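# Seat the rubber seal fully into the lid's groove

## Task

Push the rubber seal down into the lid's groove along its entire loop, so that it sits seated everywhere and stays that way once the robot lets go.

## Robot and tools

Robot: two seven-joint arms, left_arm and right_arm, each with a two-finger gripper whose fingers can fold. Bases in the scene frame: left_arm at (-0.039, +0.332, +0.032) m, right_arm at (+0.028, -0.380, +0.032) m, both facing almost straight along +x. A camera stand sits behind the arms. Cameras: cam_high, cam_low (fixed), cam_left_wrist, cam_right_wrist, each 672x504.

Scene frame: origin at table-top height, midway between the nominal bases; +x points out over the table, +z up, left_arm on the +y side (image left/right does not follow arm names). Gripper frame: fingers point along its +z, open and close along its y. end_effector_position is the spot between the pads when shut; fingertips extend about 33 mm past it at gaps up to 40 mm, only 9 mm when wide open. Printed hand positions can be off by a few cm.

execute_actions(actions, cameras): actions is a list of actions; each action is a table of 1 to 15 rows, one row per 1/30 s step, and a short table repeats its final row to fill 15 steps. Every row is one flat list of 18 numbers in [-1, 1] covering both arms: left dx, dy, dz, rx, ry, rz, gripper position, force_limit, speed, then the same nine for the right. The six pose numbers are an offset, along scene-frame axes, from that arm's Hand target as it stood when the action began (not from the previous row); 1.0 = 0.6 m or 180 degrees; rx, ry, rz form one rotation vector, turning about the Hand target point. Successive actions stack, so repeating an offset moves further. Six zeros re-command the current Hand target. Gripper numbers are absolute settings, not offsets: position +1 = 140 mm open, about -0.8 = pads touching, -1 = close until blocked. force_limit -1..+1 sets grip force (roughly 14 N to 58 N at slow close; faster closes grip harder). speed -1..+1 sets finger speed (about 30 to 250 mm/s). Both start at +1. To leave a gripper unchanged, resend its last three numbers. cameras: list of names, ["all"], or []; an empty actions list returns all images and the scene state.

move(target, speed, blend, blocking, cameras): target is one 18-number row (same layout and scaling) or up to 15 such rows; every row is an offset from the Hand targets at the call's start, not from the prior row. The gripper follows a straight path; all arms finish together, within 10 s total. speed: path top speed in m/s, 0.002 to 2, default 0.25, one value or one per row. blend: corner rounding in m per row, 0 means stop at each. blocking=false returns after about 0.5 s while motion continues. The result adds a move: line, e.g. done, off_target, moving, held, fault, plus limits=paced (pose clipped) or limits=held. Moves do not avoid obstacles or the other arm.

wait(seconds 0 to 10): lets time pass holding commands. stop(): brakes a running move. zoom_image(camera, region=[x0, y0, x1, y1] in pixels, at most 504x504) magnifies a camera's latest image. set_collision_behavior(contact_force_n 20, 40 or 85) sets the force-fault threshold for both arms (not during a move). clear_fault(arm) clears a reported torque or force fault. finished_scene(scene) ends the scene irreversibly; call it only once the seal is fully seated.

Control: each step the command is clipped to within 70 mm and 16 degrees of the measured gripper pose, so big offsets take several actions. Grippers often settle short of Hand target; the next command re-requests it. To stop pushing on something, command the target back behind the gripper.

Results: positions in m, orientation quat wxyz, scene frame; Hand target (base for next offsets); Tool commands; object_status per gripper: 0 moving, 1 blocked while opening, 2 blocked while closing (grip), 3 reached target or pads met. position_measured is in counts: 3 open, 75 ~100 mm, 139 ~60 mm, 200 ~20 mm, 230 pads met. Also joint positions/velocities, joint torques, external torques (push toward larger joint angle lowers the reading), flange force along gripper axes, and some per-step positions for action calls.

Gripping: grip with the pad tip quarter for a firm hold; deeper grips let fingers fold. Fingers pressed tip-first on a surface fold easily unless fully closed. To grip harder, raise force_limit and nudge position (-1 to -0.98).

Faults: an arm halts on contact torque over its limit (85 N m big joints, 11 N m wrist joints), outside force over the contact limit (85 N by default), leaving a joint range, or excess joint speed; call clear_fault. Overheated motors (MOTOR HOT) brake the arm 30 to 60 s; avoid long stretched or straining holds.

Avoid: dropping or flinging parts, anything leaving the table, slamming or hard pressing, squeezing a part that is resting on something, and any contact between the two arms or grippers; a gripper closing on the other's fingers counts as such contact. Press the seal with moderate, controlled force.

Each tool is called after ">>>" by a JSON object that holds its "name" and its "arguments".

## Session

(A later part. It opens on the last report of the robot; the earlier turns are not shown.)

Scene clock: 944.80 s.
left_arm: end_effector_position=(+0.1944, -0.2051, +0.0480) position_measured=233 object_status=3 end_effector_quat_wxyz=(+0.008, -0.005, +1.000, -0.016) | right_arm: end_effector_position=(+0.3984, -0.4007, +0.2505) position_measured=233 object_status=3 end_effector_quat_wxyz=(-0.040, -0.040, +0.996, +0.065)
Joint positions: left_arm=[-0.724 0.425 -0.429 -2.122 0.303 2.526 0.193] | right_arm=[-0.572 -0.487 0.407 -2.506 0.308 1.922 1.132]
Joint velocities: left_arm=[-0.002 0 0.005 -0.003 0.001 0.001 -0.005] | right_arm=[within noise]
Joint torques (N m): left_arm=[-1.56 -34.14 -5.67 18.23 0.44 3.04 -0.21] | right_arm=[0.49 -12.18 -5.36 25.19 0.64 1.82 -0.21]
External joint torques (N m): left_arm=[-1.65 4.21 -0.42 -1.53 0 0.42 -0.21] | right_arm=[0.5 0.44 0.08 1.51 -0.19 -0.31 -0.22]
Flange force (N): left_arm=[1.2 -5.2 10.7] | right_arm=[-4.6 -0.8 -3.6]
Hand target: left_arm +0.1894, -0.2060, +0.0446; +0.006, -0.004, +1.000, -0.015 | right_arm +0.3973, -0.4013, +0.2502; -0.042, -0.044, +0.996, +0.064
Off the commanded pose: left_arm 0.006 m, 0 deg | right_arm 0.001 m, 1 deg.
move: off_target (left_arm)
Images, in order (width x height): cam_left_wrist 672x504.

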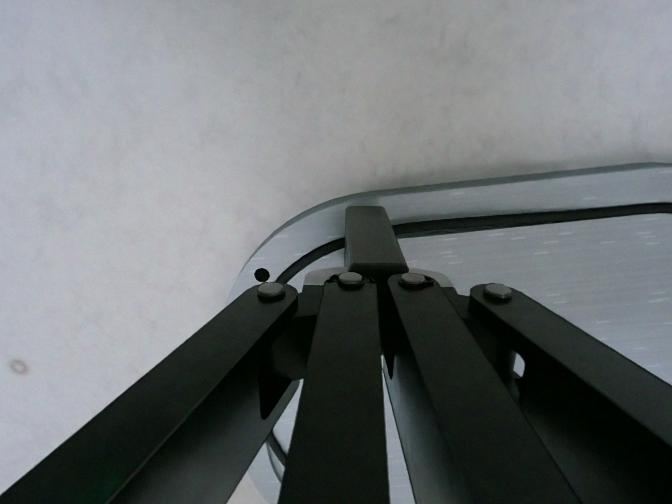

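>>> {"name": "move", "arguments": {"target": [[0,0,-0.006,0,0,0,-1,-1,0,0,0,0,0,0,0,-1,-1,0],[0,0,0.03,0,0,0,-1,-1,0,0,0,0,0,0,0,-1,-1,0],[0,0.12,0.12,0,0,0,-1,-1,0,0,0,0,0,0,0,-1,-1,0]], "speed": [0.02,0.05,0.1], "cameras": ["cam_left_wrist"]}}

>>> {"name": "zoom_image", "arguments": {"camera": "cam_left_wrist", "region": [130, 120, 430, 300]}}

Scene clock: 954.17 s.
left_arm: end_effector_position=(+0.1897, -0.1349, +0.1163) position_measured=233 object_status=3 end_effector_quat_wxyz=(+0.007, -0.005, +1.000, -0.015) | right_arm: end_effector_position=(+0.3984, -0.4007, +0.2505) position_measured=233 object_status=3 end_effector_quat_wxyz=(-0.040, -0.040, +0.996, +0.065)
Joint positions: left_arm=[-0.564 0.106 -0.543 -2.349 0.086 2.472 0.384] | right_arm=[-0.572 -0.487 0.407 -2.506 0.308 1.922 1.132]
Joint velocities: left_arm=[-0.001 0 0 0 0 0 0.005] | right_arm=[within noise]
Joint torques (N m): left_arm=[1.07 -28.71 -1.56 20.23 0.06 2.45 0.12] | right_arm=[0.44 -12.18 -5.35 25.24 0.63 1.83 -0.21]
External joint torques (N m): left_arm=[1.13 -0.42 0.07 -0.68 -0.42 -0.15 0.13] | right_arm=[0.45 0.38 0.09 1.61 -0.2 -0.29 -0.22]
Flange force (N): left_arm=[0.6 5.3 -2.5] | right_arm=[-4.7 -0.8 -3.8]
Hand target: left_arm +0.1894, -0.1340, +0.1166; +0.006, -0.004, +1.000, -0.015 | right_arm +0.3973, -0.4013, +0.2502; -0.042, -0.044, +0.996, +0.064
Off the commanded pose: left_arm 0.001 m, 0 deg | right_arm 0.001 m, 1 deg.
move: done
Images, in order (width x height): cam_left_wrist 672x504.

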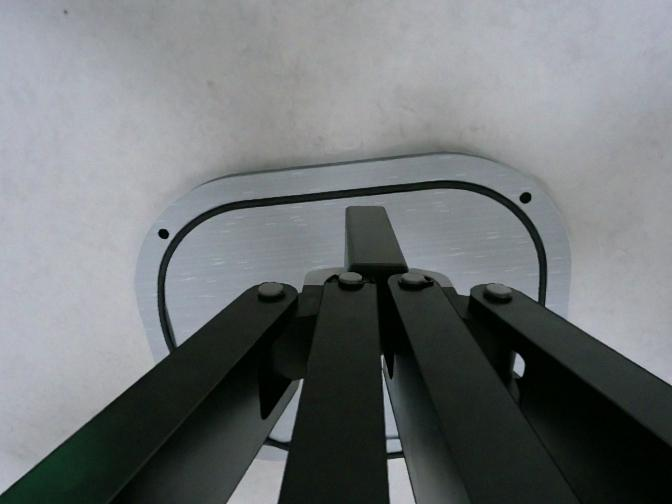

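Scaled by 1.680 from the camera's 672x504 image, which has a finer 960x720 frame.

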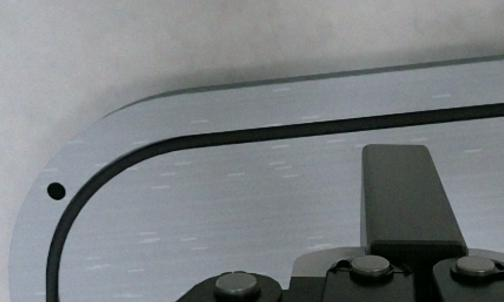

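>>> {"name": "move", "arguments": {"target": [[0.0118,-0.1133,-0.0877,0,0,0,-1,-1,0,0,-0.2,0,0,0,0,-1,-1,0],[0.0118,-0.1133,-0.122,0,0,0,-1,-1,0,0,-0.2,0,0,0,0,-1,-1,0],[0.0118,-0.1133,-0.0877,0,0,0,-1,-1,0,0,-0.2,0,0,0,0,-1,-1,0],[0.0227,-0.155,-0.0877,0,0,0,-1,-1,0,0,-0.2,0,0,0,0,-1,-1,0],[0.0227,-0.155,-0.122,0,0,0,-1,-1,0,0,-0.2,0,0,0,0,-1,-1,0]], "speed": 0.06, "cameras": ["cam_left_wrist"]}}

>>> {"name": "zoom_image", "arguments": {"camera": "cam_left_wrist", "region": [180, 100, 520, 300]}}

Scene clock: 969.87 s.
left_arm: end_effector_position=(+0.2024, -0.2257, +0.0456) position_measured=233 object_status=3 end_effector_quat_wxyz=(+0.005, -0.003, +1.000, -0.013) | right_arm: end_effector_position=(+0.3967, -0.5195, +0.2504) position_measured=233 object_status=3 end_effector_quat_wxyz=(-0.043, -0.040, +0.996, +0.066)
Joint positions: left_arm=[-0.774 0.481 -0.388 -2.028 0.287 2.485 0.213] | right_arm=[-0.667 -0.348 0.243 -2.41 0.168 1.928 0.962]
Joint velocities: left_arm=[-0.001 0 0.001 0.001 0 0 -0.004] | right_arm=[within noise]
Joint torques (N m): left_arm=[-0.13 -36.44 -3.32 19.4 1.16 3.91 -0.27] | right_arm=[0.5 -17.86 -2.55 25.39 0.56 2.15 -0.21]
External joint torques (N m): left_arm=[-0.32 4.4 1.98 -0.73 0.7 1.32 -0.27] | right_arm=[0.54 0.49 0.13 1.64 -0.21 0.07 -0.22]
Flange force (N): left_arm=[-1.8 -6.1 14.1] | right_arm=[-5.3 -2.6 -3.0]
Hand target: left_arm +0.2030, -0.2270, +0.0434; +0.006, -0.004, +1.000, -0.015 | right_arm +0.3973, -0.5213, +0.2502; -0.042, -0.044, +0.996, +0.064
Off the commanded pose: left_arm 0.003 m, 0 deg | right_arm 0.002 m, 0 deg.
move: done
Images, in order (width x height): cam_left_wrist 672x504.

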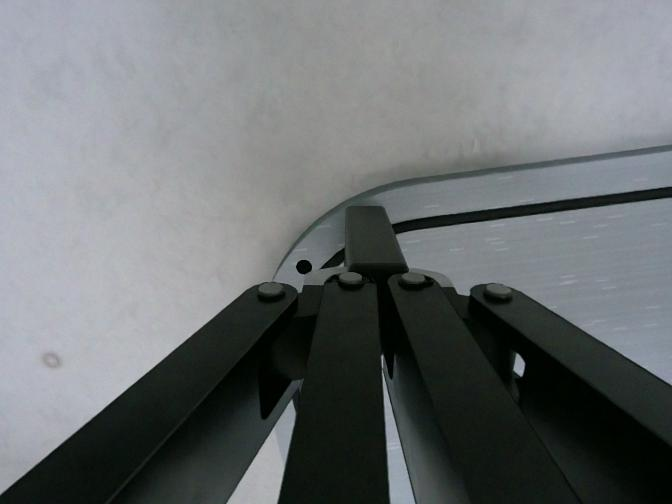

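Scaled by 1.482 from the camera's 672x504 image, which has a finer 960x720 frame.

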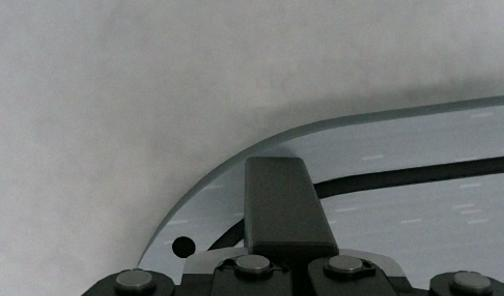

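>>> {"name": "move", "arguments": {"target": [[0,0,-0.007,0,0,0,-1,-1,0,0,0,0,0,0,0,-1,-1,0],[0,0,0.035,0,0,0,-1,-1,0,0,0,0,0,0,0,-1,-1,0],[0.0266,-0.028,0.035,0,0,0,-1,-1,0,0,0,0,0,0,0,-1,-1,0],[0.0266,-0.028,-0.006,0,0,0,-1,-1,0,0,0,0,0,0,0,-1,-1,0]], "speed": 0.05, "cameras": ["cam_left_wrist"]}}

>>> {"name": "zoom_image", "arguments": {"camera": "cam_left_wrist", "region": [180, 100, 520, 300]}}

Scene clock: 977.80 s.
left_arm: end_effector_position=(+0.2202, -0.2445, +0.0456) position_measured=233 object_status=3 end_effector_quat_wxyz=(+0.007, -0.003, +1.000, -0.016) | right_arm: end_effector_position=(+0.3967, -0.5195, +0.2504) position_measured=233 object_status=3 end_effector_quat_wxyz=(-0.043, -0.040, +0.996, +0.066)
Joint positions: left_arm=[-0.782 0.536 -0.376 -1.937 0.297 2.455 0.223] | right_arm=[-0.667 -0.348 0.243 -2.41 0.168 1.928 0.962]
Joint velocities: left_arm=[-0.002 0.002 0.002 -0.001 -0.001 0.005 -0.001] | right_arm=[within noise]
Joint torques (N m): left_arm=[-0.32 -36.77 -4.15 19.01 1.18 3.62 -0.15] | right_arm=[0.44 -17.84 -2.54 25.4 0.56 2.15 -0.18]
External joint torques (N m): left_arm=[-0.35 6.35 1.74 -1.65 0.7 0.99 -0.15] | right_arm=[0.38 0.72 0.04 1.54 -0.22 0.07 -0.2]
Flange force (N): left_arm=[-2.3 -7.2 16.2] | right_arm=[-5.6 -3.1 -2.7]
Hand target: left_arm +0.2190, -0.2438, +0.0398; +0.006, -0.004, +1.000, -0.015 | right_arm +0.3973, -0.5213, +0.2502; -0.042, -0.044, +0.996, +0.064
Off the commanded pose: left_arm 0.006 m, 0 deg | right_arm 0.002 m, 0 deg.
move: off_target (left_arm)
Images, in order (width x height): cam_left_wrist 672x504.

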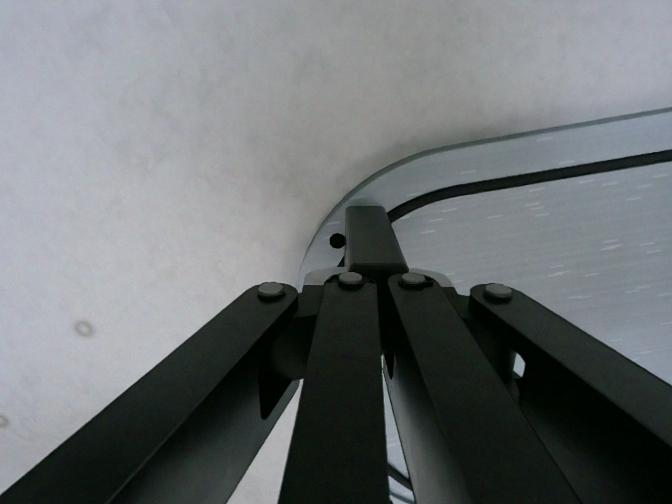

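Scaled by 1.482 from the camera's 672x504 image, which has a finer 960x720 frame.

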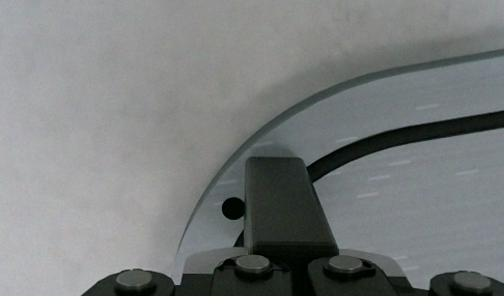

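>>> {"name": "move", "arguments": {"target": [[0,0,-0.004,0,0,0,-1,-1,0,0,0,0,0,0,0,-1,-1,0],[0,0,0.04,0,0,0,-1,-1,0,0,0,0,0,0,0,-1,-1,0],[0.035,-0.015,0.04,0,0,0,-1,-1,0,0,0,0,0,0,0,-1,-1,0],[0.035,-0.015,-0.003,0,0,0,-1,-1,0,0,0,0,0,0,0,-1,-1,0],[0.035,-0.015,0.05,0,0,0,-1,-1,0,0,0,0,0,0,0,-1,-1,0],[0.12,0.24,0.4,0,0,0,-1,-1,0,0,0,0,0,0,0,-1,-1,0]], "speed": [0.05,0.05,0.05,0.05,0.05,0.25], "cameras": ["cam_left_wrist","cam_high"]}}

>>> {"name": "zoom_image", "arguments": {"camera": "cam_left_wrist", "region": [84, 0, 588, 280]}}

>>> {"name": "zoom_image", "arguments": {"camera": "cam_high", "region": [235, 190, 355, 280]}}

Scene clock: 992.97 s.
left_arm: end_effector_position=(+0.2925, -0.0998, +0.2798) position_measured=233 object_status=3 end_effector_quat_wxyz=(+0.007, -0.007, +1.000, -0.015) | right_arm: end_effector_position=(+0.3967, -0.5195, +0.2504) position_measured=233 object_status=3 end_effector_quat_wxyz=(-0.043, -0.040, +0.996, +0.066)
Joint positions: left_arm=[-0.495 -0.063 -0.404 -2.071 -0.035 2.045 0.668] | right_arm=[-0.667 -0.348 0.243 -2.41 0.168 1.928 0.962]
Joint velocities: left_arm=[0 0.001 0 0 0 -0.001 0.007] | right_arm=[within noise]
Joint torques (N m): left_arm=[0.39 -27.65 1.1 23.86 0.28 2.42 0.26] | right_arm=[0.49 -17.84 -2.53 25.38 0.58 2.16 -0.19]
External joint torques (N m): left_arm=[0.32 0.18 0.3 -0.55 -0.39 -0.16 0.26] | right_arm=[0.48 0.63 0.1 1.58 -0.2 0.08 -0.2]
Flange force (N): left_arm=[0.5 2.4 0.5] | right_arm=[-5.5 -2.9 -2.8]
Hand target: left_arm +0.2910, -0.0998, +0.2798; +0.006, -0.004, +1.000, -0.015 | right_arm +0.3973, -0.5213, +0.2502; -0.042, -0.044, +0.996, +0.064
Off the commanded pose: left_arm 0.002 m, 0 deg | right_arm 0.002 m, 0 deg.
move: done
Images, in order (width x height): cam_high 672x504, cam_left_wrist 672x504.

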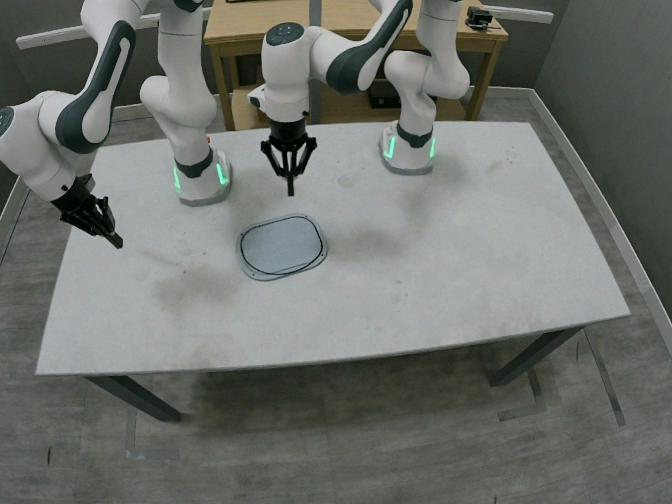

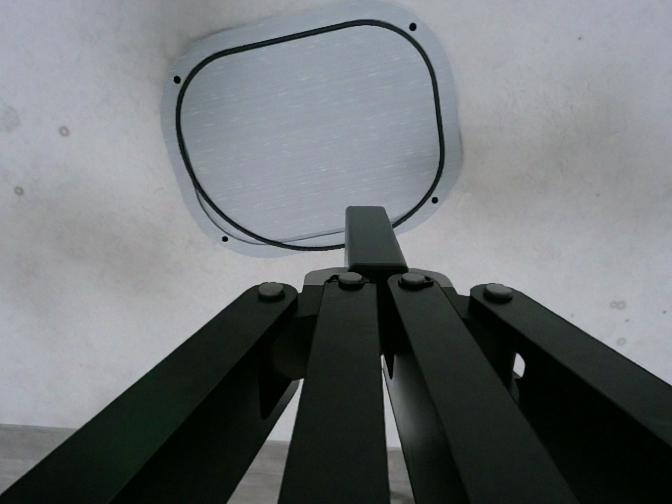

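Scaled by 1.000.

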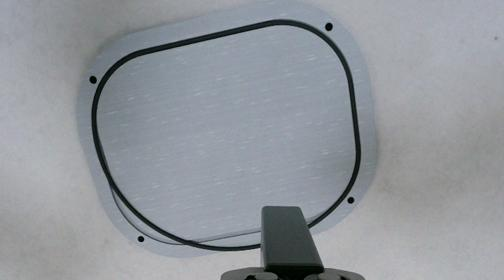

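Scaled by 4.200 from the camera's 672x504 image, which has a finer 960x720 frame.

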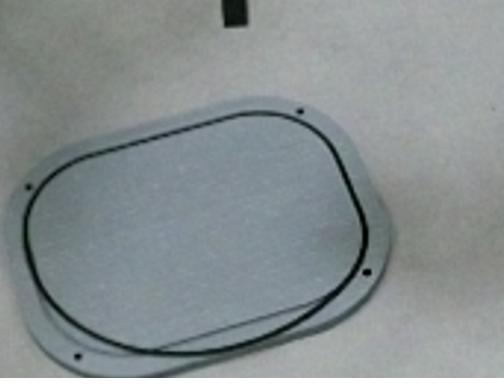

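>>> {"name": "move", "arguments": {"target": [[0.01,0.1263,-0.2,0,0,0,-1,-1,0,0,0,0,0,0,0,-1,-1,0],[0.01,0.1263,-0.363,0,0,0,-1,-1,0,0,0,0,0,0,0,-1,-1,0],[0.01,0.1263,-0.3965,0,0,0,-1,-1,0,0,0,0,0,0,0,-1,-1,0]], "speed": [0.25,0.15,0.05], "cameras": ["cam_left_wrist"]}}

>>> {"name": "zoom_image", "arguments": {"camera": "cam_left_wrist", "region": [180, 0, 480, 300]}}

Scene clock: 1005.07 s.
left_arm: end_effector_position=(+0.2981, -0.0236, +0.0454) position_measured=233 object_status=3 end_effector_quat_wxyz=(+0.006, -0.003, +1.000, -0.015) | right_arm: end_effector_position=(+0.3967, -0.5195, +0.2504) position_measured=233 object_status=3 end_effector_quat_wxyz=(-0.043, -0.040, +0.996, +0.066)
Joint positions: left_arm=[-0.487 0.192 -0.3 -2.466 0.099 2.677 0.69] | right_arm=[-0.667 -0.348 0.243 -2.41 0.168 1.928 0.962]
Joint velocities: left_arm=[0.001 0.002 0.002 0.001 -0.001 0.001 -0.005] | right_arm=[within noise]
Joint torques (N m): left_arm=[-0.16 -25.47 -0.53 16.77 1.02 3.56 -0.23] | right_arm=[0.5 -17.91 -2.53 25.38 0.57 2.15 -0.15]
External joint torques (N m): left_arm=[-0.2 5.54 0.92 -1.21 0.65 0.98 -0.23] | right_arm=[0.47 0.61 0.09 1.51 -0.21 0.06 -0.16]
Flange force (N): left_arm=[-5.1 -6.2 19.7] | right_arm=[-5.4 -2.7 -2.7]
Hand target: left_arm +0.2970, -0.0240, +0.0419; +0.006, -0.004, +1.000, -0.015 | right_arm +0.3973, -0.5213, +0.2502; -0.042, -0.044, +0.996, +0.064
Off the commanded pose: left_arm 0.004 m, 0 deg | right_arm 0.002 m, 0 deg.
move: off_target (left_arm)
Images, in order (width x height): cam_left_wrist 672x504.

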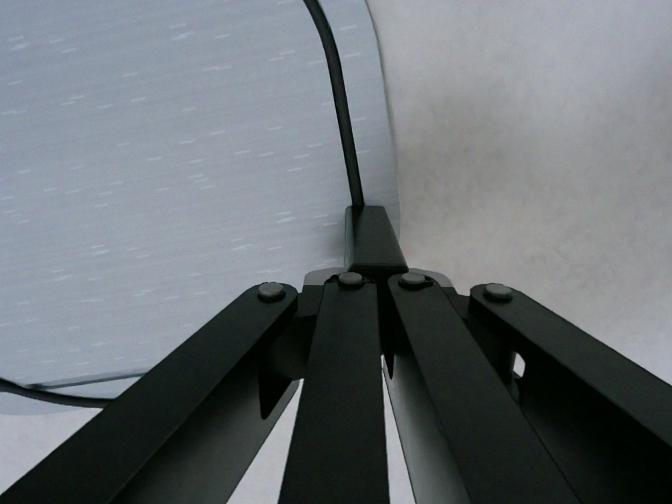

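Scaled by 1.680 from the camera's 672x504 image, which has a finer 960x720 frame.

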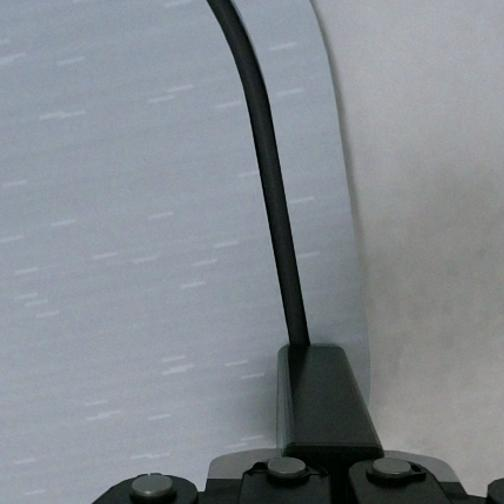

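>>> {"name": "move", "arguments": {"target": [[0,0,-0.003,0,0,0,-1,-1,0,0,0,0,0,0,0,-1,-1,0],[0,0,0.032,0,0,0,-1,-1,0,0,0,0,0,0,0,-1,-1,0],[0.035,-0.003,0.032,0,0,0,-1,-1,0,0,0,0,0,0,0,-1,-1,0],[0.035,-0.003,-0.003,0,0,0,-1,-1,0,0,0,0,0,0,0,-1,-1,0],[0.035,-0.003,0.032,0,0,0,-1,-1,0,0,0,0,0,0,0,-1,-1,0],[0.0717,-0.0267,0.032,0,0,0,-1,-1,0,0,0,0,0,0,0,-1,-1,0],[0.0717,-0.0267,-0.001,0,0,0,-1,-1,0,0,0,0,0,0,0,-1,-1,0]], "speed": 0.05, "cameras": ["cam_left_wrist"]}}

>>> {"name": "zoom_image", "arguments": {"camera": "cam_left_wrist", "region": [180, 0, 480, 300]}}

Scene clock: 1017.10 s.
left_arm: end_effector_position=(+0.3408, -0.0401, +0.0452) position_measured=233 object_status=3 end_effector_quat_wxyz=(+0.006, -0.003, +1.000, -0.015) | right_arm: end_effector_position=(+0.3967, -0.5195, +0.2504) position_measured=233 object_status=3 end_effector_quat_wxyz=(-0.043, -0.040, +0.996, +0.066)
Joint positions: left_arm=[-0.483 0.285 -0.27 -2.321 0.124 2.623 0.711] | right_arm=[-0.667 -0.348 0.243 -2.41 0.168 1.928 0.962]
Joint velocities: left_arm=[0 0 0.002 0.001 0.001 0.005 -0.003] | right_arm=[within noise]
Joint torques (N m): left_arm=[0.08 -29.38 -0.96 17.45 1.1 3.43 -0.22] | right_arm=[0.49 -17.86 -2.52 25.36 0.55 2.16 -0.2]
External joint torques (N m): left_arm=[0.1 5.66 1.16 -1.35 0.69 0.84 -0.21] | right_arm=[0.48 0.75 0.12 1.41 -0.22 0.05 -0.21]
Flange force (N): left_arm=[-5.1 -5.1 17.3] | right_arm=[-5.5 -2.9 -2.5]
Hand target: left_arm +0.3400, -0.0401, +0.0413; +0.006, -0.004, +1.000, -0.015 | right_arm +0.3973, -0.5213, +0.2502; -0.042, -0.044, +0.996, +0.064
Off the commanded pose: left_arm 0.004 m, 0 deg | right_arm 0.002 m, 0 deg.
move: off_target (left_arm)
Images, in order (width x height): cam_left_wrist 672x504.

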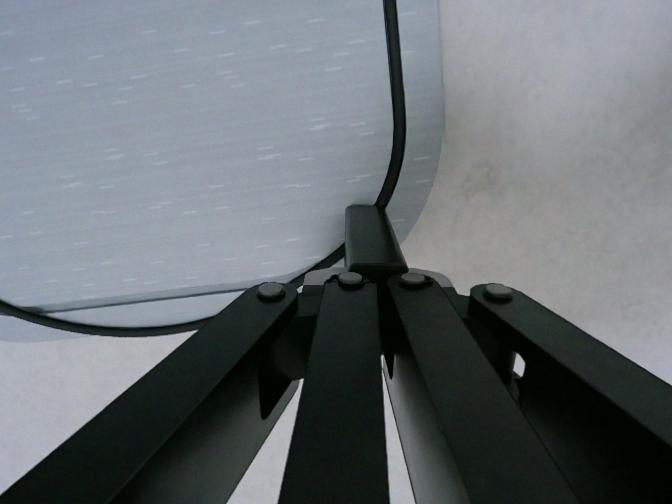

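Scaled by 1.680 from the camera's 672x504 image, which has a finer 960x720 frame.

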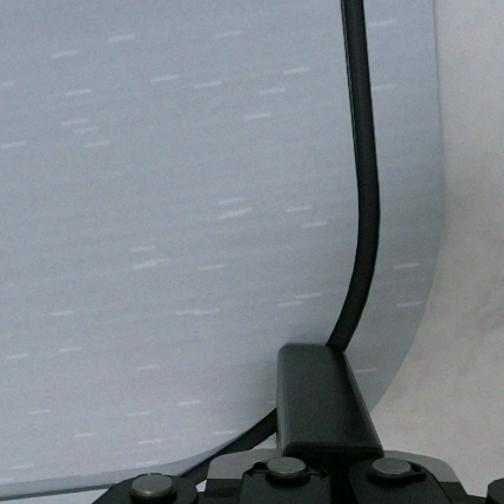

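>>> {"name": "move", "arguments": {"target": [[0,0,0.033,0,0,0,-1,-1,0,0,0,0,0,0,0,-1,-1,0],[0.0267,-0.03,0.033,0,0,0,-1,-1,0,0,0,0,0,0,0,-1,-1,0],[0.0267,-0.03,0,0,0,0,-1,-1,0,0,0,0,0,0,0,-1,-1,0],[0.0267,-0.03,0.033,0,0,0,-1,-1,0,0,0,0,0,0,0,-1,-1,0],[0.06,0.05,0.13,0,0,0,-1,-1,0,0,0,0,0,0,0,-1,-1,0]], "speed": [0.05,0.05,0.05,0.05,0.2], "cameras": ["cam_left_wrist"]}}

>>> {"name": "zoom_image", "arguments": {"camera": "cam_left_wrist", "region": [50, 50, 450, 290]}}

Scene clock: 1028.57 s.
left_arm: end_effector_position=(+0.3767, -0.0105, +0.1191) position_measured=233 object_status=3 end_effector_quat_wxyz=(+0.007, -0.005, +1.000, -0.015) | right_arm: end_effector_position=(+0.3967, -0.5195, +0.2504) position_measured=233 object_status=3 end_effector_quat_wxyz=(-0.043, -0.040, +0.996, +0.066)
Joint positions: left_arm=[-0.397 0.141 -0.282 -2.278 0.039 2.443 0.849] | right_arm=[-0.667 -0.348 0.243 -2.41 0.168 1.928 0.962]
Joint velocities: left_arm=[0 -0.001 0 0 -0.002 -0.001 0.005] | right_arm=[within noise]
Joint torques (N m): left_arm=[1.05 -32.54 -1.23 20.54 0.1 2.39 0.2] | right_arm=[0.46 -17.86 -2.5 25.33 0.56 2.15 -0.23]
External joint torques (N m): left_arm=[1 0.17 -0.19 -0.63 -0.4 -0.17 0.2] | right_arm=[0.49 0.72 0.18 1.44 -0.22 0.05 -0.25]
Flange force (N): left_arm=[0.9 2.8 -0.5] | right_arm=[-5.5 -2.8 -2.5]
Hand target: left_arm +0.3760, -0.0101, +0.1193; +0.006, -0.004, +1.000, -0.015 | right_arm +0.3973, -0.5213, +0.2502; -0.042, -0.044, +0.996, +0.064
Off the commanded pose: left_arm 0.001 m, 0 deg | right_arm 0.002 m, 0 deg.
move: done
Images, in order (width x height): cam_left_wrist 672x504.

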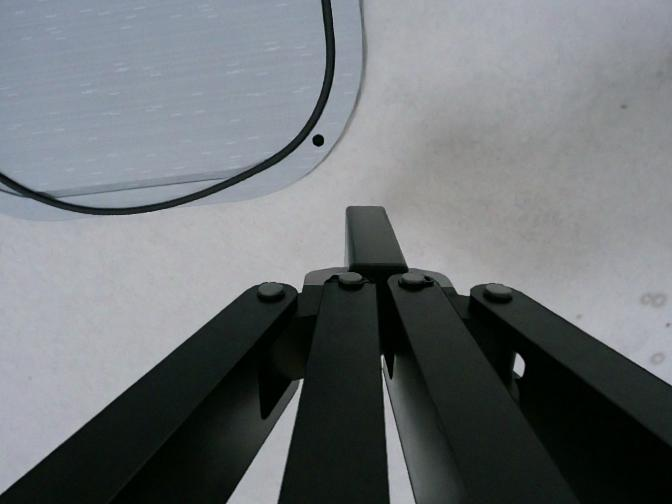

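Scaled by 1.260 from the camera's 672x504 image, which has a finer 960x720 frame.

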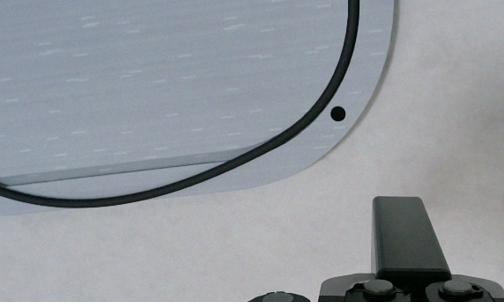

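>>> {"name": "move", "arguments": {"target": [[-0.006,-0.1217,-0.09,0,0,0,-1,-1,0,0,0,0,0,0,0,-1,-1,0],[-0.006,-0.1217,-0.124,0,0,0,-1,-1,0,0,0,0,0,0,0,-1,-1,0],[-0.014,-0.1217,-0.127,0,0,0,-1,-1,0,0,0,0,0,0,0,-1,-1,0],[-0.014,-0.1217,-0.09,0,0,0,-1,-1,0,0,0,0,0,0,0,-1,-1,0],[0.007,-0.15,-0.09,0,0,0,-1,-1,0,0,0,0,0,0,0,-1,-1,0],[0.007,-0.15,-0.124,0,0,0,-1,-1,0,0,0,0,0,0,0,-1,-1,0],[-0.014,-0.15,-0.126,0,0,0,-1,-1,0,0,0,0,0,0,0,-1,-1,0]], "speed": [0.15,0.04,0.02,0.05,0.05,0.04,0.015], "cameras": ["cam_left_wrist"]}}

>>> {"name": "zoom_image", "arguments": {"camera": "cam_left_wrist", "region": [120, 60, 520, 290]}}

Scene clock: 1047.03 s.
left_arm: end_effector_position=(+0.3714, -0.1014, +0.0478) position_measured=233 object_status=3 end_effector_quat_wxyz=(+0.009, -0.002, +1.000, -0.017) | right_arm: end_effector_position=(+0.3967, -0.5195, +0.2504) position_measured=233 object_status=3 end_effector_quat_wxyz=(-0.043, -0.040, +0.996, +0.066)
Joint positions: left_arm=[-0.588 0.421 -0.215 -2.089 0.132 2.533 0.671] | right_arm=[-0.667 -0.348 0.243 -2.41 0.168 1.928 0.962]
Joint velocities: left_arm=[0 -0.001 0 -0.001 0 0.002 -0.007] | right_arm=[within noise]
Joint torques (N m): left_arm=[-0.45 -36.85 -1.91 17.27 0.46 2.65 -0.22] | right_arm=[0.48 -17.9 -2.54 25.34 0.56 2.15 -0.21]
External joint torques (N m): left_arm=[-0.42 3.86 0.65 -2.81 0.01 0.06 -0.21] | right_arm=[0.43 0.57 0.05 1.5 -0.22 0.06 -0.22]
Flange force (N): left_arm=[2.0 0.9 8.4] | right_arm=[-5.1 -2.8 -2.7]
Hand target: left_arm +0.3676, -0.1001, +0.0437; +0.006, -0.004, +1.000, -0.015 | right_arm +0.3973, -0.5213, +0.2502; -0.042, -0.044, +0.996, +0.064
Off the commanded pose: left_arm 0.006 m, 0 deg | right_arm 0.002 m, 0 deg.
move: off_target (left_arm)
Images, in order (width x height): cam_left_wrist 672x504.

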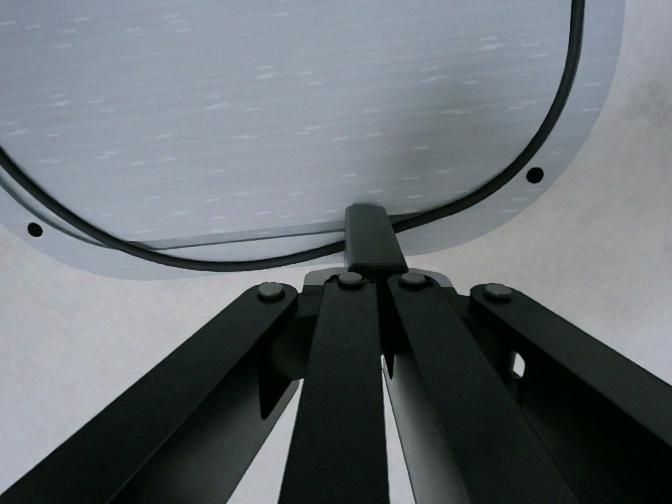

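Scaled by 1.260 from the camera's 672x504 image, which has a finer 960x720 frame.

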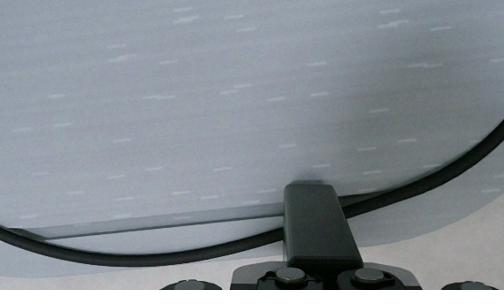

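>>> {"name": "move", "arguments": {"target": [[0.008,0,0.03,0,0,0,-1,-1,0,0,0,0,0,0,0,-1,-1,0],[0.02,0,0.02,0,0,0,-1,-1,0,0,0,0,0,0,0,-1,-1,0],[0.02,0,-0.007,0,0,0,-1,-1,0,0,0,0,0,0,0,-1,-1,0],[-0.012,0,-0.007,0,0,0,-1,-1,0,0,0,0,0,0,0,-1,-1,0]], "speed": [0.05,0.05,0.04,0.015], "cameras": ["cam_left_wrist"]}}

>>> {"name": "zoom_image", "arguments": {"camera": "cam_left_wrist", "region": [120, 60, 520, 290]}}

Scene clock: 1058.13 s.
left_arm: end_effector_position=(+0.3692, -0.1036, +0.0469) position_measured=233 object_status=3 end_effector_quat_wxyz=(+0.014, -0.003, +1.000, -0.022) | right_arm: end_effector_position=(+0.3967, -0.5195, +0.2504) position_measured=233 object_status=3 end_effector_quat_wxyz=(-0.043, -0.040, +0.996, +0.066)
Joint positions: left_arm=[-0.595 0.416 -0.212 -2.104 0.135 2.557 0.661] | right_arm=[-0.667 -0.348 0.243 -2.41 0.168 1.928 0.962]
Joint velocities: left_arm=[0 -0.001 0 0 -0.001 0.002 -0.006] | right_arm=[within noise]
Joint torques (N m): left_arm=[-1.34 -35.17 -2.68 14.98 0.22 1.52 -0.29] | right_arm=[0.52 -17.92 -2.56 25.33 0.57 2.17 -0.2]
External joint torques (N m): left_arm=[-1.36 5.23 -0.24 -4.96 -0.22 -1.1 -0.29] | right_arm=[0.46 0.68 0.02 1.43 -0.21 0.07 -0.21]
Flange force (N): left_arm=[5.5 2.1 8.5] | right_arm=[-5.2 -2.9 -2.5]
Hand target: left_arm +0.3604, -0.1001, +0.0395; +0.006, -0.004, +1.000, -0.015 | right_arm +0.3973, -0.5213, +0.2502; -0.042, -0.044, +0.996, +0.064
Off the commanded pose: left_arm 0.012 m, 1 deg | right_arm 0.002 m, 0 deg.
move: off_target (left_arm)
Images, in order (width x height): cam_left_wrist 672x504.

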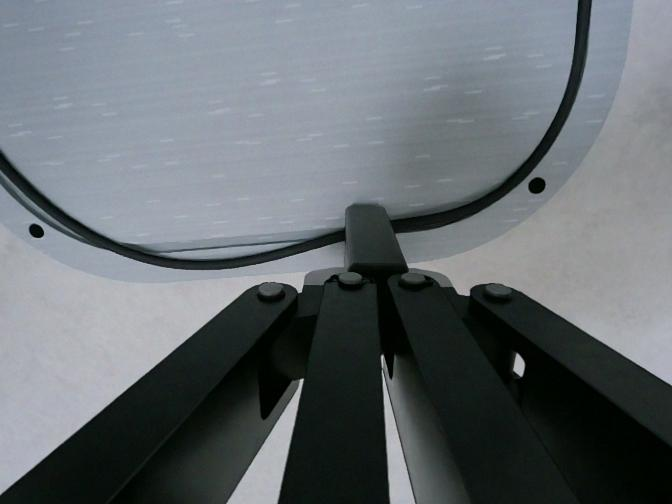

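Scaled by 1.260 from the camera's 672x504 image, which has a finer 960x720 frame.

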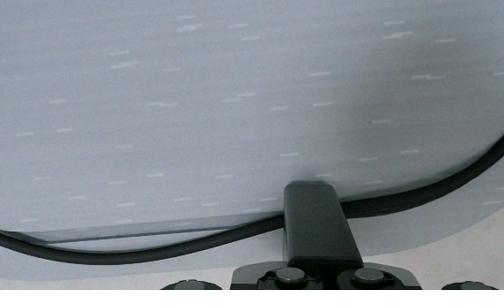

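>>> {"name": "move", "arguments": {"target": [[0.006,0.003,0.03,0,0,0,-1,-1,0,0,0,0,0,0,0,-1,-1,0],[0.04,-0.033,0.03,0,0,0,-1,-1,0,0,0,0,0,0,0,-1,-1,0],[0.04,-0.033,0,0,0,0,-1,-1,0,0,0,0,0,0,0,-1,-1,0],[0.003,-0.033,0.0,0,0,0,-1,-1,0,0,0,0,0,0,0,-1,-1,0]], "speed": [0.05,0.05,0.04,0.015], "cameras": ["cam_left_wrist"]}}

>>> {"name": "zoom_image", "arguments": {"camera": "cam_left_wrist", "region": [120, 60, 520, 290]}}

Scene clock: 1067.90 s.
left_arm: end_effector_position=(+0.3703, -0.1215, +0.0475) position_measured=233 object_status=3 end_effector_quat_wxyz=(+0.012, -0.003, +1.000, -0.019) | right_arm: end_effector_position=(+0.3967, -0.5195, +0.2504) position_measured=233 object_status=3 end_effector_quat_wxyz=(-0.043, -0.040, +0.996, +0.066)
Joint positions: left_arm=[-0.625 0.449 -0.205 -2.043 0.139 2.525 0.639] | right_arm=[-0.667 -0.348 0.243 -2.41 0.168 1.928 0.962]
Joint velocities: left_arm=[0 -0.002 -0.001 -0.001 -0.001 0.001 -0.005] | right_arm=[within noise]
Joint torques (N m): left_arm=[-1.35 -34.96 -3.1 15.9 0.22 2.44 -0.21] | right_arm=[0.48 -17.87 -2.51 25.38 0.55 2.15 -0.18]
External joint torques (N m): left_arm=[-1.2 6.65 -0.4 -4.35 -0.24 -0.16 -0.21] | right_arm=[0.48 0.75 0.14 1.47 -0.22 0.06 -0.19]
Flange force (N): left_arm=[2.7 -0.3 12.8] | right_arm=[-5.6 -2.9 -2.6]
Hand target: left_arm +0.3622, -0.1199, +0.0395; +0.006, -0.004, +1.000, -0.015 | right_arm +0.3973, -0.5213, +0.2502; -0.042, -0.044, +0.996, +0.064
Off the commanded pose: left_arm 0.012 m, 1 deg | right_arm 0.002 m, 0 deg.
move: off_target (left_arm)
Images, in order (width x height): cam_left_wrist 672x504.

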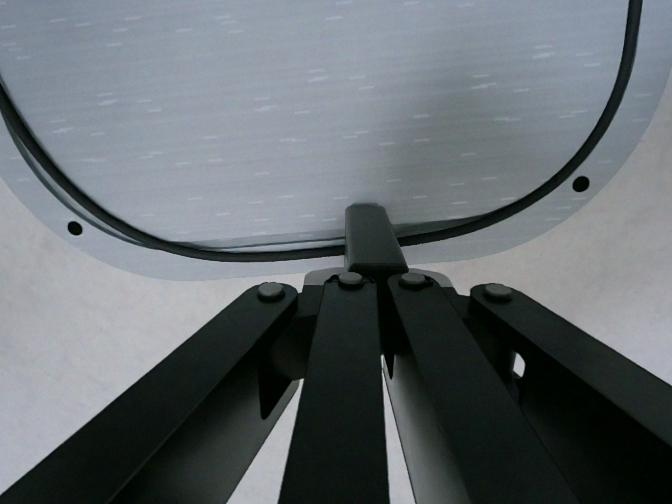

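Scaled by 1.260 from the camera's 672x504 image, which has a finer 960x720 frame.

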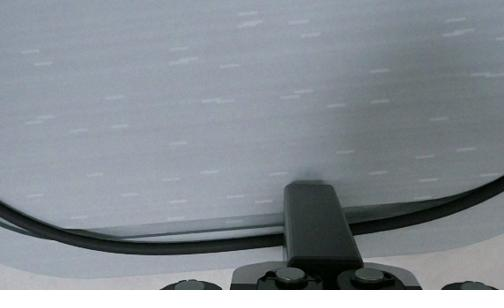

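>>> {"name": "move", "arguments": {"target": [[0.01,0,0.03,0,0,0,-1,-1,0,0,0,0,0,0,0,-1,-1,0],[-0.002,-0.183,0.03,0,0,0,-1,-1,0,0,0,0,0,0,0,-1,-1,0],[-0.002,-0.183,0.004,0,0,0,-1,-1,0,0,0,0,0,0,0,-1,-1,0],[0.018,-0.2,0.002,0,0,0,-1,-1,0,0,0,0,0,0,0,-1,-1,0]], "speed": [0.05,0.15,0.04,0.015], "cameras": ["cam_left_wrist"]}}

>>> {"name": "zoom_image", "arguments": {"camera": "cam_left_wrist", "region": [150, 60, 550, 290]}}

Scene clock: 1081.43 s.
left_arm: end_effector_position=(+0.3728, -0.2404, +0.0442) position_measured=233 object_status=3 end_effector_quat_wxyz=(+0.005, -0.006, +1.000, -0.016) | right_arm: end_effector_position=(+0.3967, -0.5195, +0.2504) position_measured=233 object_status=3 end_effector_quat_wxyz=(-0.043, -0.040, +0.996, +0.066)
Joint positions: left_arm=[-0.788 0.705 -0.178 -1.602 0.144 2.327 0.534] | right_arm=[-0.667 -0.348 0.243 -2.41 0.168 1.928 0.962]
Joint torques (N m): left_arm=[0.48 -45.85 -1.91 22.23 0.91 3.3 0.05] | right_arm=[0.54 -17.86 -2.56 25.39 0.56 2.17 -0.22]
External joint torques (N m): left_arm=[0.57 4.44 1.36 -0.03 0.36 0.73 0.05] | right_arm=[0.5 0.56 0.05 1.62 -0.22 0.09 -0.24]
Flange force (N): left_arm=[-7.1 -8.3 9.3] | right_arm=[-5.4 -2.9 -2.9]
Hand target: left_arm +0.3730, -0.2399, +0.0407; +0.006, -0.004, +1.000, -0.015 | right_arm +0.3973, -0.5213, +0.2502; -0.042, -0.044, +0.996, +0.064
Off the commanded pose: left_arm 0.004 m, 0 deg | right_arm 0.002 m, 0 deg.
move: off_target (left_arm)
Images, in order (width x height): cam_left_wrist 672x504.

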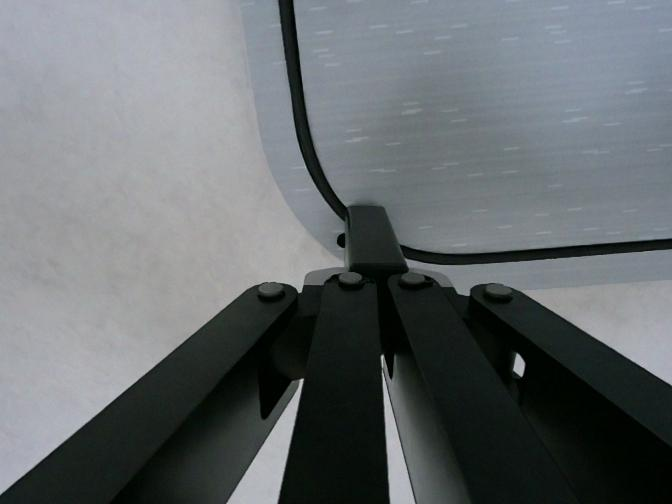

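Scaled by 1.260 from the camera's 672x504 image, which has a finer 960x720 frame.

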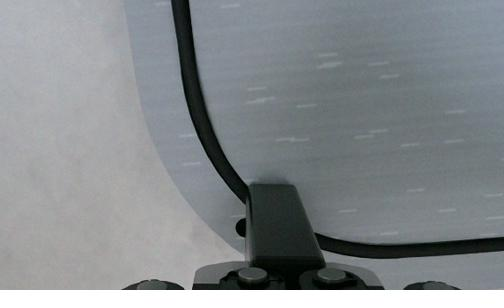

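>>> {"name": "move", "arguments": {"target": [[-0.004,0.004,-0.006,0,0,0,-1,-1,0,0,0,0,0,0,0,-1,-1,0],[-0.004,0.004,0.03,0,0,0,-1,-1,0,0,0,0,0,0,0,-1,-1,0],[0,0.12,0.15,0,0,0,-1,-1,0,0,0,0,0,0,0,-1,-1,0]], "speed": [0.03,0.05,0.15], "cameras": ["cam_left_wrist"]}}

>>> {"name": "zoom_image", "arguments": {"camera": "cam_left_wrist", "region": [100, 20, 500, 270]}}

>>> {"name": "zoom_image", "arguments": {"camera": "cam_left_wrist", "region": [130, 100, 400, 270]}}

Scene clock: 1090.37 s.
left_arm: end_effector_position=(+0.3736, -0.1686, +0.1306) position_measured=233 object_status=3 end_effector_quat_wxyz=(+0.007, -0.006, +1.000, -0.015) | right_arm: end_effector_position=(+0.3967, -0.5195, +0.2504) position_measured=233 object_status=3 end_effector_quat_wxyz=(-0.043, -0.040, +0.996, +0.066)
Joint positions: left_arm=[-0.671 0.413 -0.22 -1.845 0.104 2.278 0.614] | right_arm=[-0.667 -0.348 0.243 -2.41 0.168 1.928 0.962]
Joint torques (N m): left_arm=[1.09 -42.84 -2.43 22.21 0.62 2.42 0.27] | right_arm=[0.46 -17.88 -2.54 25.4 0.56 2.15 -0.18]
External joint torques (N m): left_arm=[1.08 0.36 0.13 -0.64 0.05 -0.17 0.27] | right_arm=[0.44 0.58 0.08 1.63 -0.21 0.08 -0.19]
Flange force (N): left_arm=[-0.1 2.7 0.3] | right_arm=[-5.5 -2.9 -2.9]
Hand target: left_arm +0.3730, -0.1679, +0.1307; +0.006, -0.004, +1.000, -0.015 | right_arm +0.3973, -0.5213, +0.2502; -0.042, -0.044, +0.996, +0.064
Off the commanded pose: left_arm 0.001 m, 0 deg | right_arm 0.002 m, 0 deg.
move: done
Images, in order (width x height): cam_left_wrist 672x504.

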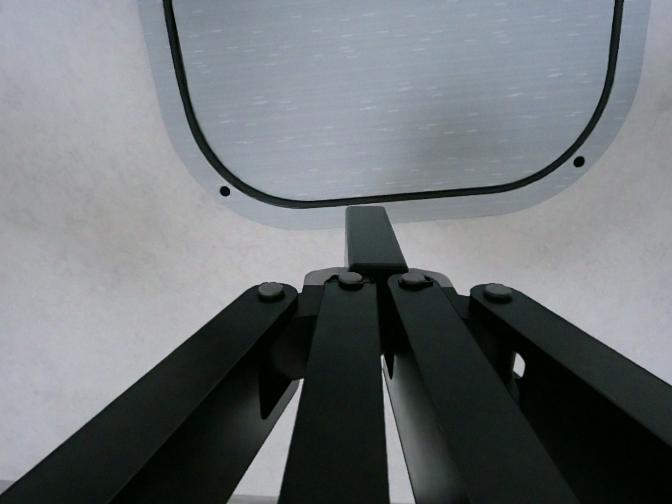

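Scaled by 1.260 from the camera's 672x504 image, which has a finer 960x720 frame.

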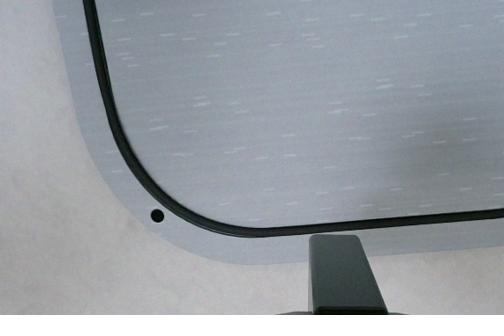

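Scaled by 1.867 from the camera's 672x504 image, which has a finer 960x720 frame.

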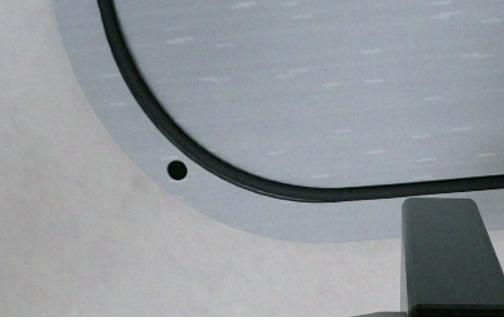

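>>> {"name": "move", "arguments": {"target": [[0,0.138,-0.1178,0,0,0,-1,-1,0,0,0,0,0,0,0,-1,-1,0],[0,0.138,-0.1545,0,0,0,-1,-1,0,0,0,0,0,0,0,-1,-1,0],[0,0.138,-0.1178,0,0,0,-1,-1,0,0,0,0,0,0,0,-1,-1,0],[0.004,0.105,-0.1178,0,0,0,-1,-1,0,0,0,0,0,0,0,-1,-1,0],[0.004,0.105,-0.1545,0,0,0,-1,-1,0,0,0,0,0,0,0,-1,-1,0],[0.004,0.105,-0.1178,0,0,0,-1,-1,0,0,0,0,0,0,0,-1,-1,0],[0.006,0.0765,-0.1178,0,0,0,-1,-1,0,0,0,0,0,0,0,-1,-1,0],[0.006,0.0765,-0.1545,0,0,0,-1,-1,0,0,0,0,0,0,0,-1,-1,0]], "speed": [0.15,0.06,0.06,0.06,0.06,0.06,0.06,0.06], "cameras": ["cam_left_wrist"]}}

>>> {"name": "zoom_image", "arguments": {"camera": "cam_left_wrist", "region": [120, 60, 520, 290]}}

Scene clock: 1111.53 s.
left_arm: end_effector_position=(+0.3775, -0.1232, +0.0443) position_measured=233 object_status=3 end_effector_quat_wxyz=(+0.007, -0.003, +1.000, -0.016) | right_arm: end_effector_position=(+0.3967, -0.5195, +0.2504) position_measured=233 object_status=3 end_effector_quat_wxyz=(-0.043, -0.040, +0.996, +0.066)
Joint positions: left_arm=[-0.635 0.475 -0.189 -2.004 0.122 2.502 0.661] | right_arm=[-0.667 -0.348 0.243 -2.41 0.168 1.928 0.962]
Joint velocities: left_arm=[-0.001 0.001 0.001 0 0 0.004 -0.002] | right_arm=[within noise]
Joint torques (N m): left_arm=[0.36 -35.79 -0.92 18.67 1 3.6 -0.18] | right_arm=[0.49 -17.86 -2.5 25.42 0.57 2.16 -0.17]
External joint torques (N m): left_arm=[0.48 7.18 1.68 -1.94 0.52 0.99 -0.18] | right_arm=[0.57 0.71 0.23 1.52 -0.2 0.06 -0.19]
Flange force (N): left_arm=[-5.4 -4.9 16.9] | right_arm=[-5.8 -2.7 -2.6]
Hand target: left_arm +0.3766, -0.1220, +0.0380; +0.006, -0.004, +1.000, -0.015 | right_arm +0.3973, -0.5213, +0.2502; -0.042, -0.044, +0.996, +0.064
Off the commanded pose: left_arm 0.007 m, 0 deg | right_arm 0.002 m, 0 deg.
move: off_target (left_arm)
Images, in order (width x height): cam_left_wrist 672x504.

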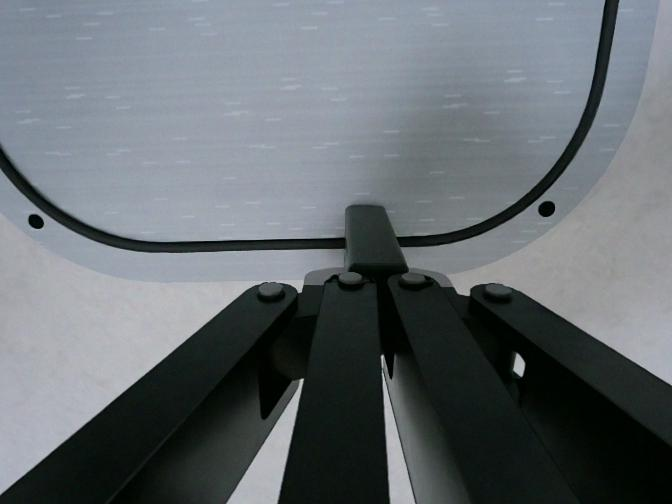

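Scaled by 1.260 from the camera's 672x504 image, which has a finer 960x720 frame.

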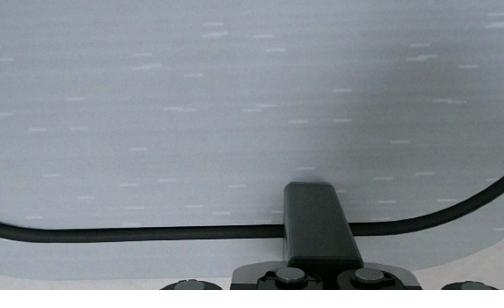

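>>> {"name": "move", "arguments": {"target": [[0,0,0.0367,0,0,0,-1,-1,0,0,0,0,0,0,0,-1,-1,0],[0.002,-0.033,0.0367,0,0,0,-1,-1,0,0,0,0,0,0,0,-1,-1,0],[0.002,-0.033,-0.0,0,0,0,-1,-1,0,0,0,0,0,0,0,-1,-1,0],[0.002,-0.033,0.0367,0,0,0,-1,-1,0,0,0,0,0,0,0,-1,-1,0],[0.002,-0.066,0.0367,0,0,0,-1,-1,0,0,0,0,0,0,0,-1,-1,0],[0.002,-0.066,0,0,0,0,-1,-1,0,0,0,0,0,0,0,-1,-1,0],[0.002,-0.066,0.0367,0,0,0,-1,-1,0,0,0,0,0,0,0,-1,-1,0],[0.002,-0.1,0.0367,0,0,0,-1,-1,0,0,0,0,0,0,0,-1,-1,0],[0.002,-0.1,0,0,0,0,-1,-1,0,0,0,0,0,0,0,-1,-1,0]], "speed": 0.06, "cameras": ["cam_left_wrist"]}}

>>> {"name": "zoom_image", "arguments": {"camera": "cam_left_wrist", "region": [120, 60, 520, 290]}}

Scene clock: 1125.60 s.
left_arm: end_effector_position=(+0.3781, -0.1826, +0.0440) position_measured=233 object_status=3 end_effector_quat_wxyz=(+0.006, -0.003, +1.000, -0.016) | right_arm: end_effector_position=(+0.3967, -0.5195, +0.2504) position_measured=233 object_status=3 end_effector_quat_wxyz=(-0.043, -0.040, +0.996, +0.066)
Joint positions: left_arm=[-0.73 0.587 -0.163 -1.808 0.119 2.417 0.607] | right_arm=[-0.667 -0.348 0.243 -2.41 0.168 1.928 0.962]
Joint velocities: left_arm=[-0.001 0.001 0.001 0.002 0 0.004 -0.001] | right_arm=[within noise]
Joint torques (N m): left_arm=[-0.02 -40.43 -1.42 19.98 0.89 3.7 -0.18] | right_arm=[0.5 -17.83 -2.55 25.37 0.57 2.16 -0.2]
External joint torques (N m): left_arm=[0.04 6.42 1.19 -1.49 0.37 1.12 -0.17] | right_arm=[0.56 0.57 0.15 1.58 -0.2 0.08 -0.21]
Flange force (N): left_arm=[-4.6 -5.8 14.1] | right_arm=[-5.4 -2.7 -2.8]
Hand target: left_arm +0.3778, -0.1820, +0.0380; +0.006, -0.004, +1.000, -0.015 | right_arm +0.3973, -0.5213, +0.2502; -0.042, -0.044, +0.996, +0.064
Off the commanded pose: left_arm 0.006 m, 0 deg | right_arm 0.002 m, 0 deg.
move: off_target (left_arm)
Images, in order (width x height): cam_left_wrist 672x504.

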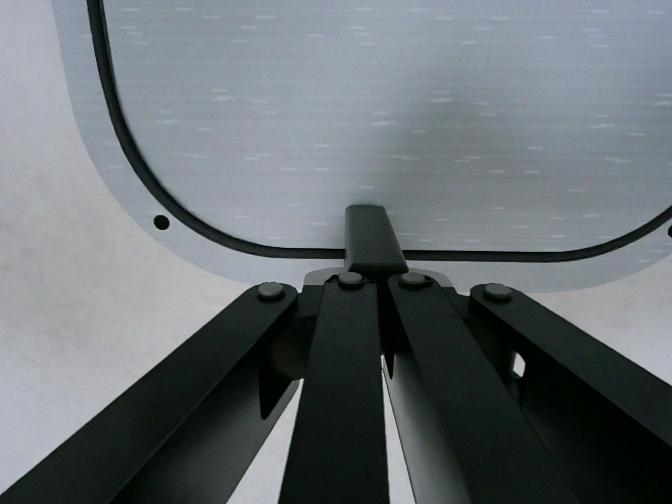

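Scaled by 1.260 from the camera's 672x504 image, which has a finer 960x720 frame.

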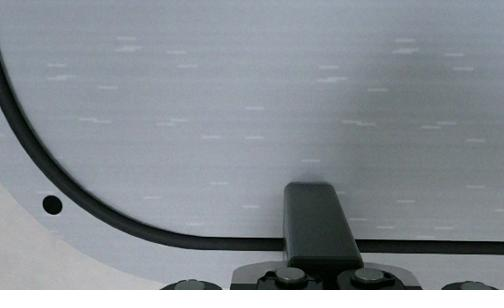

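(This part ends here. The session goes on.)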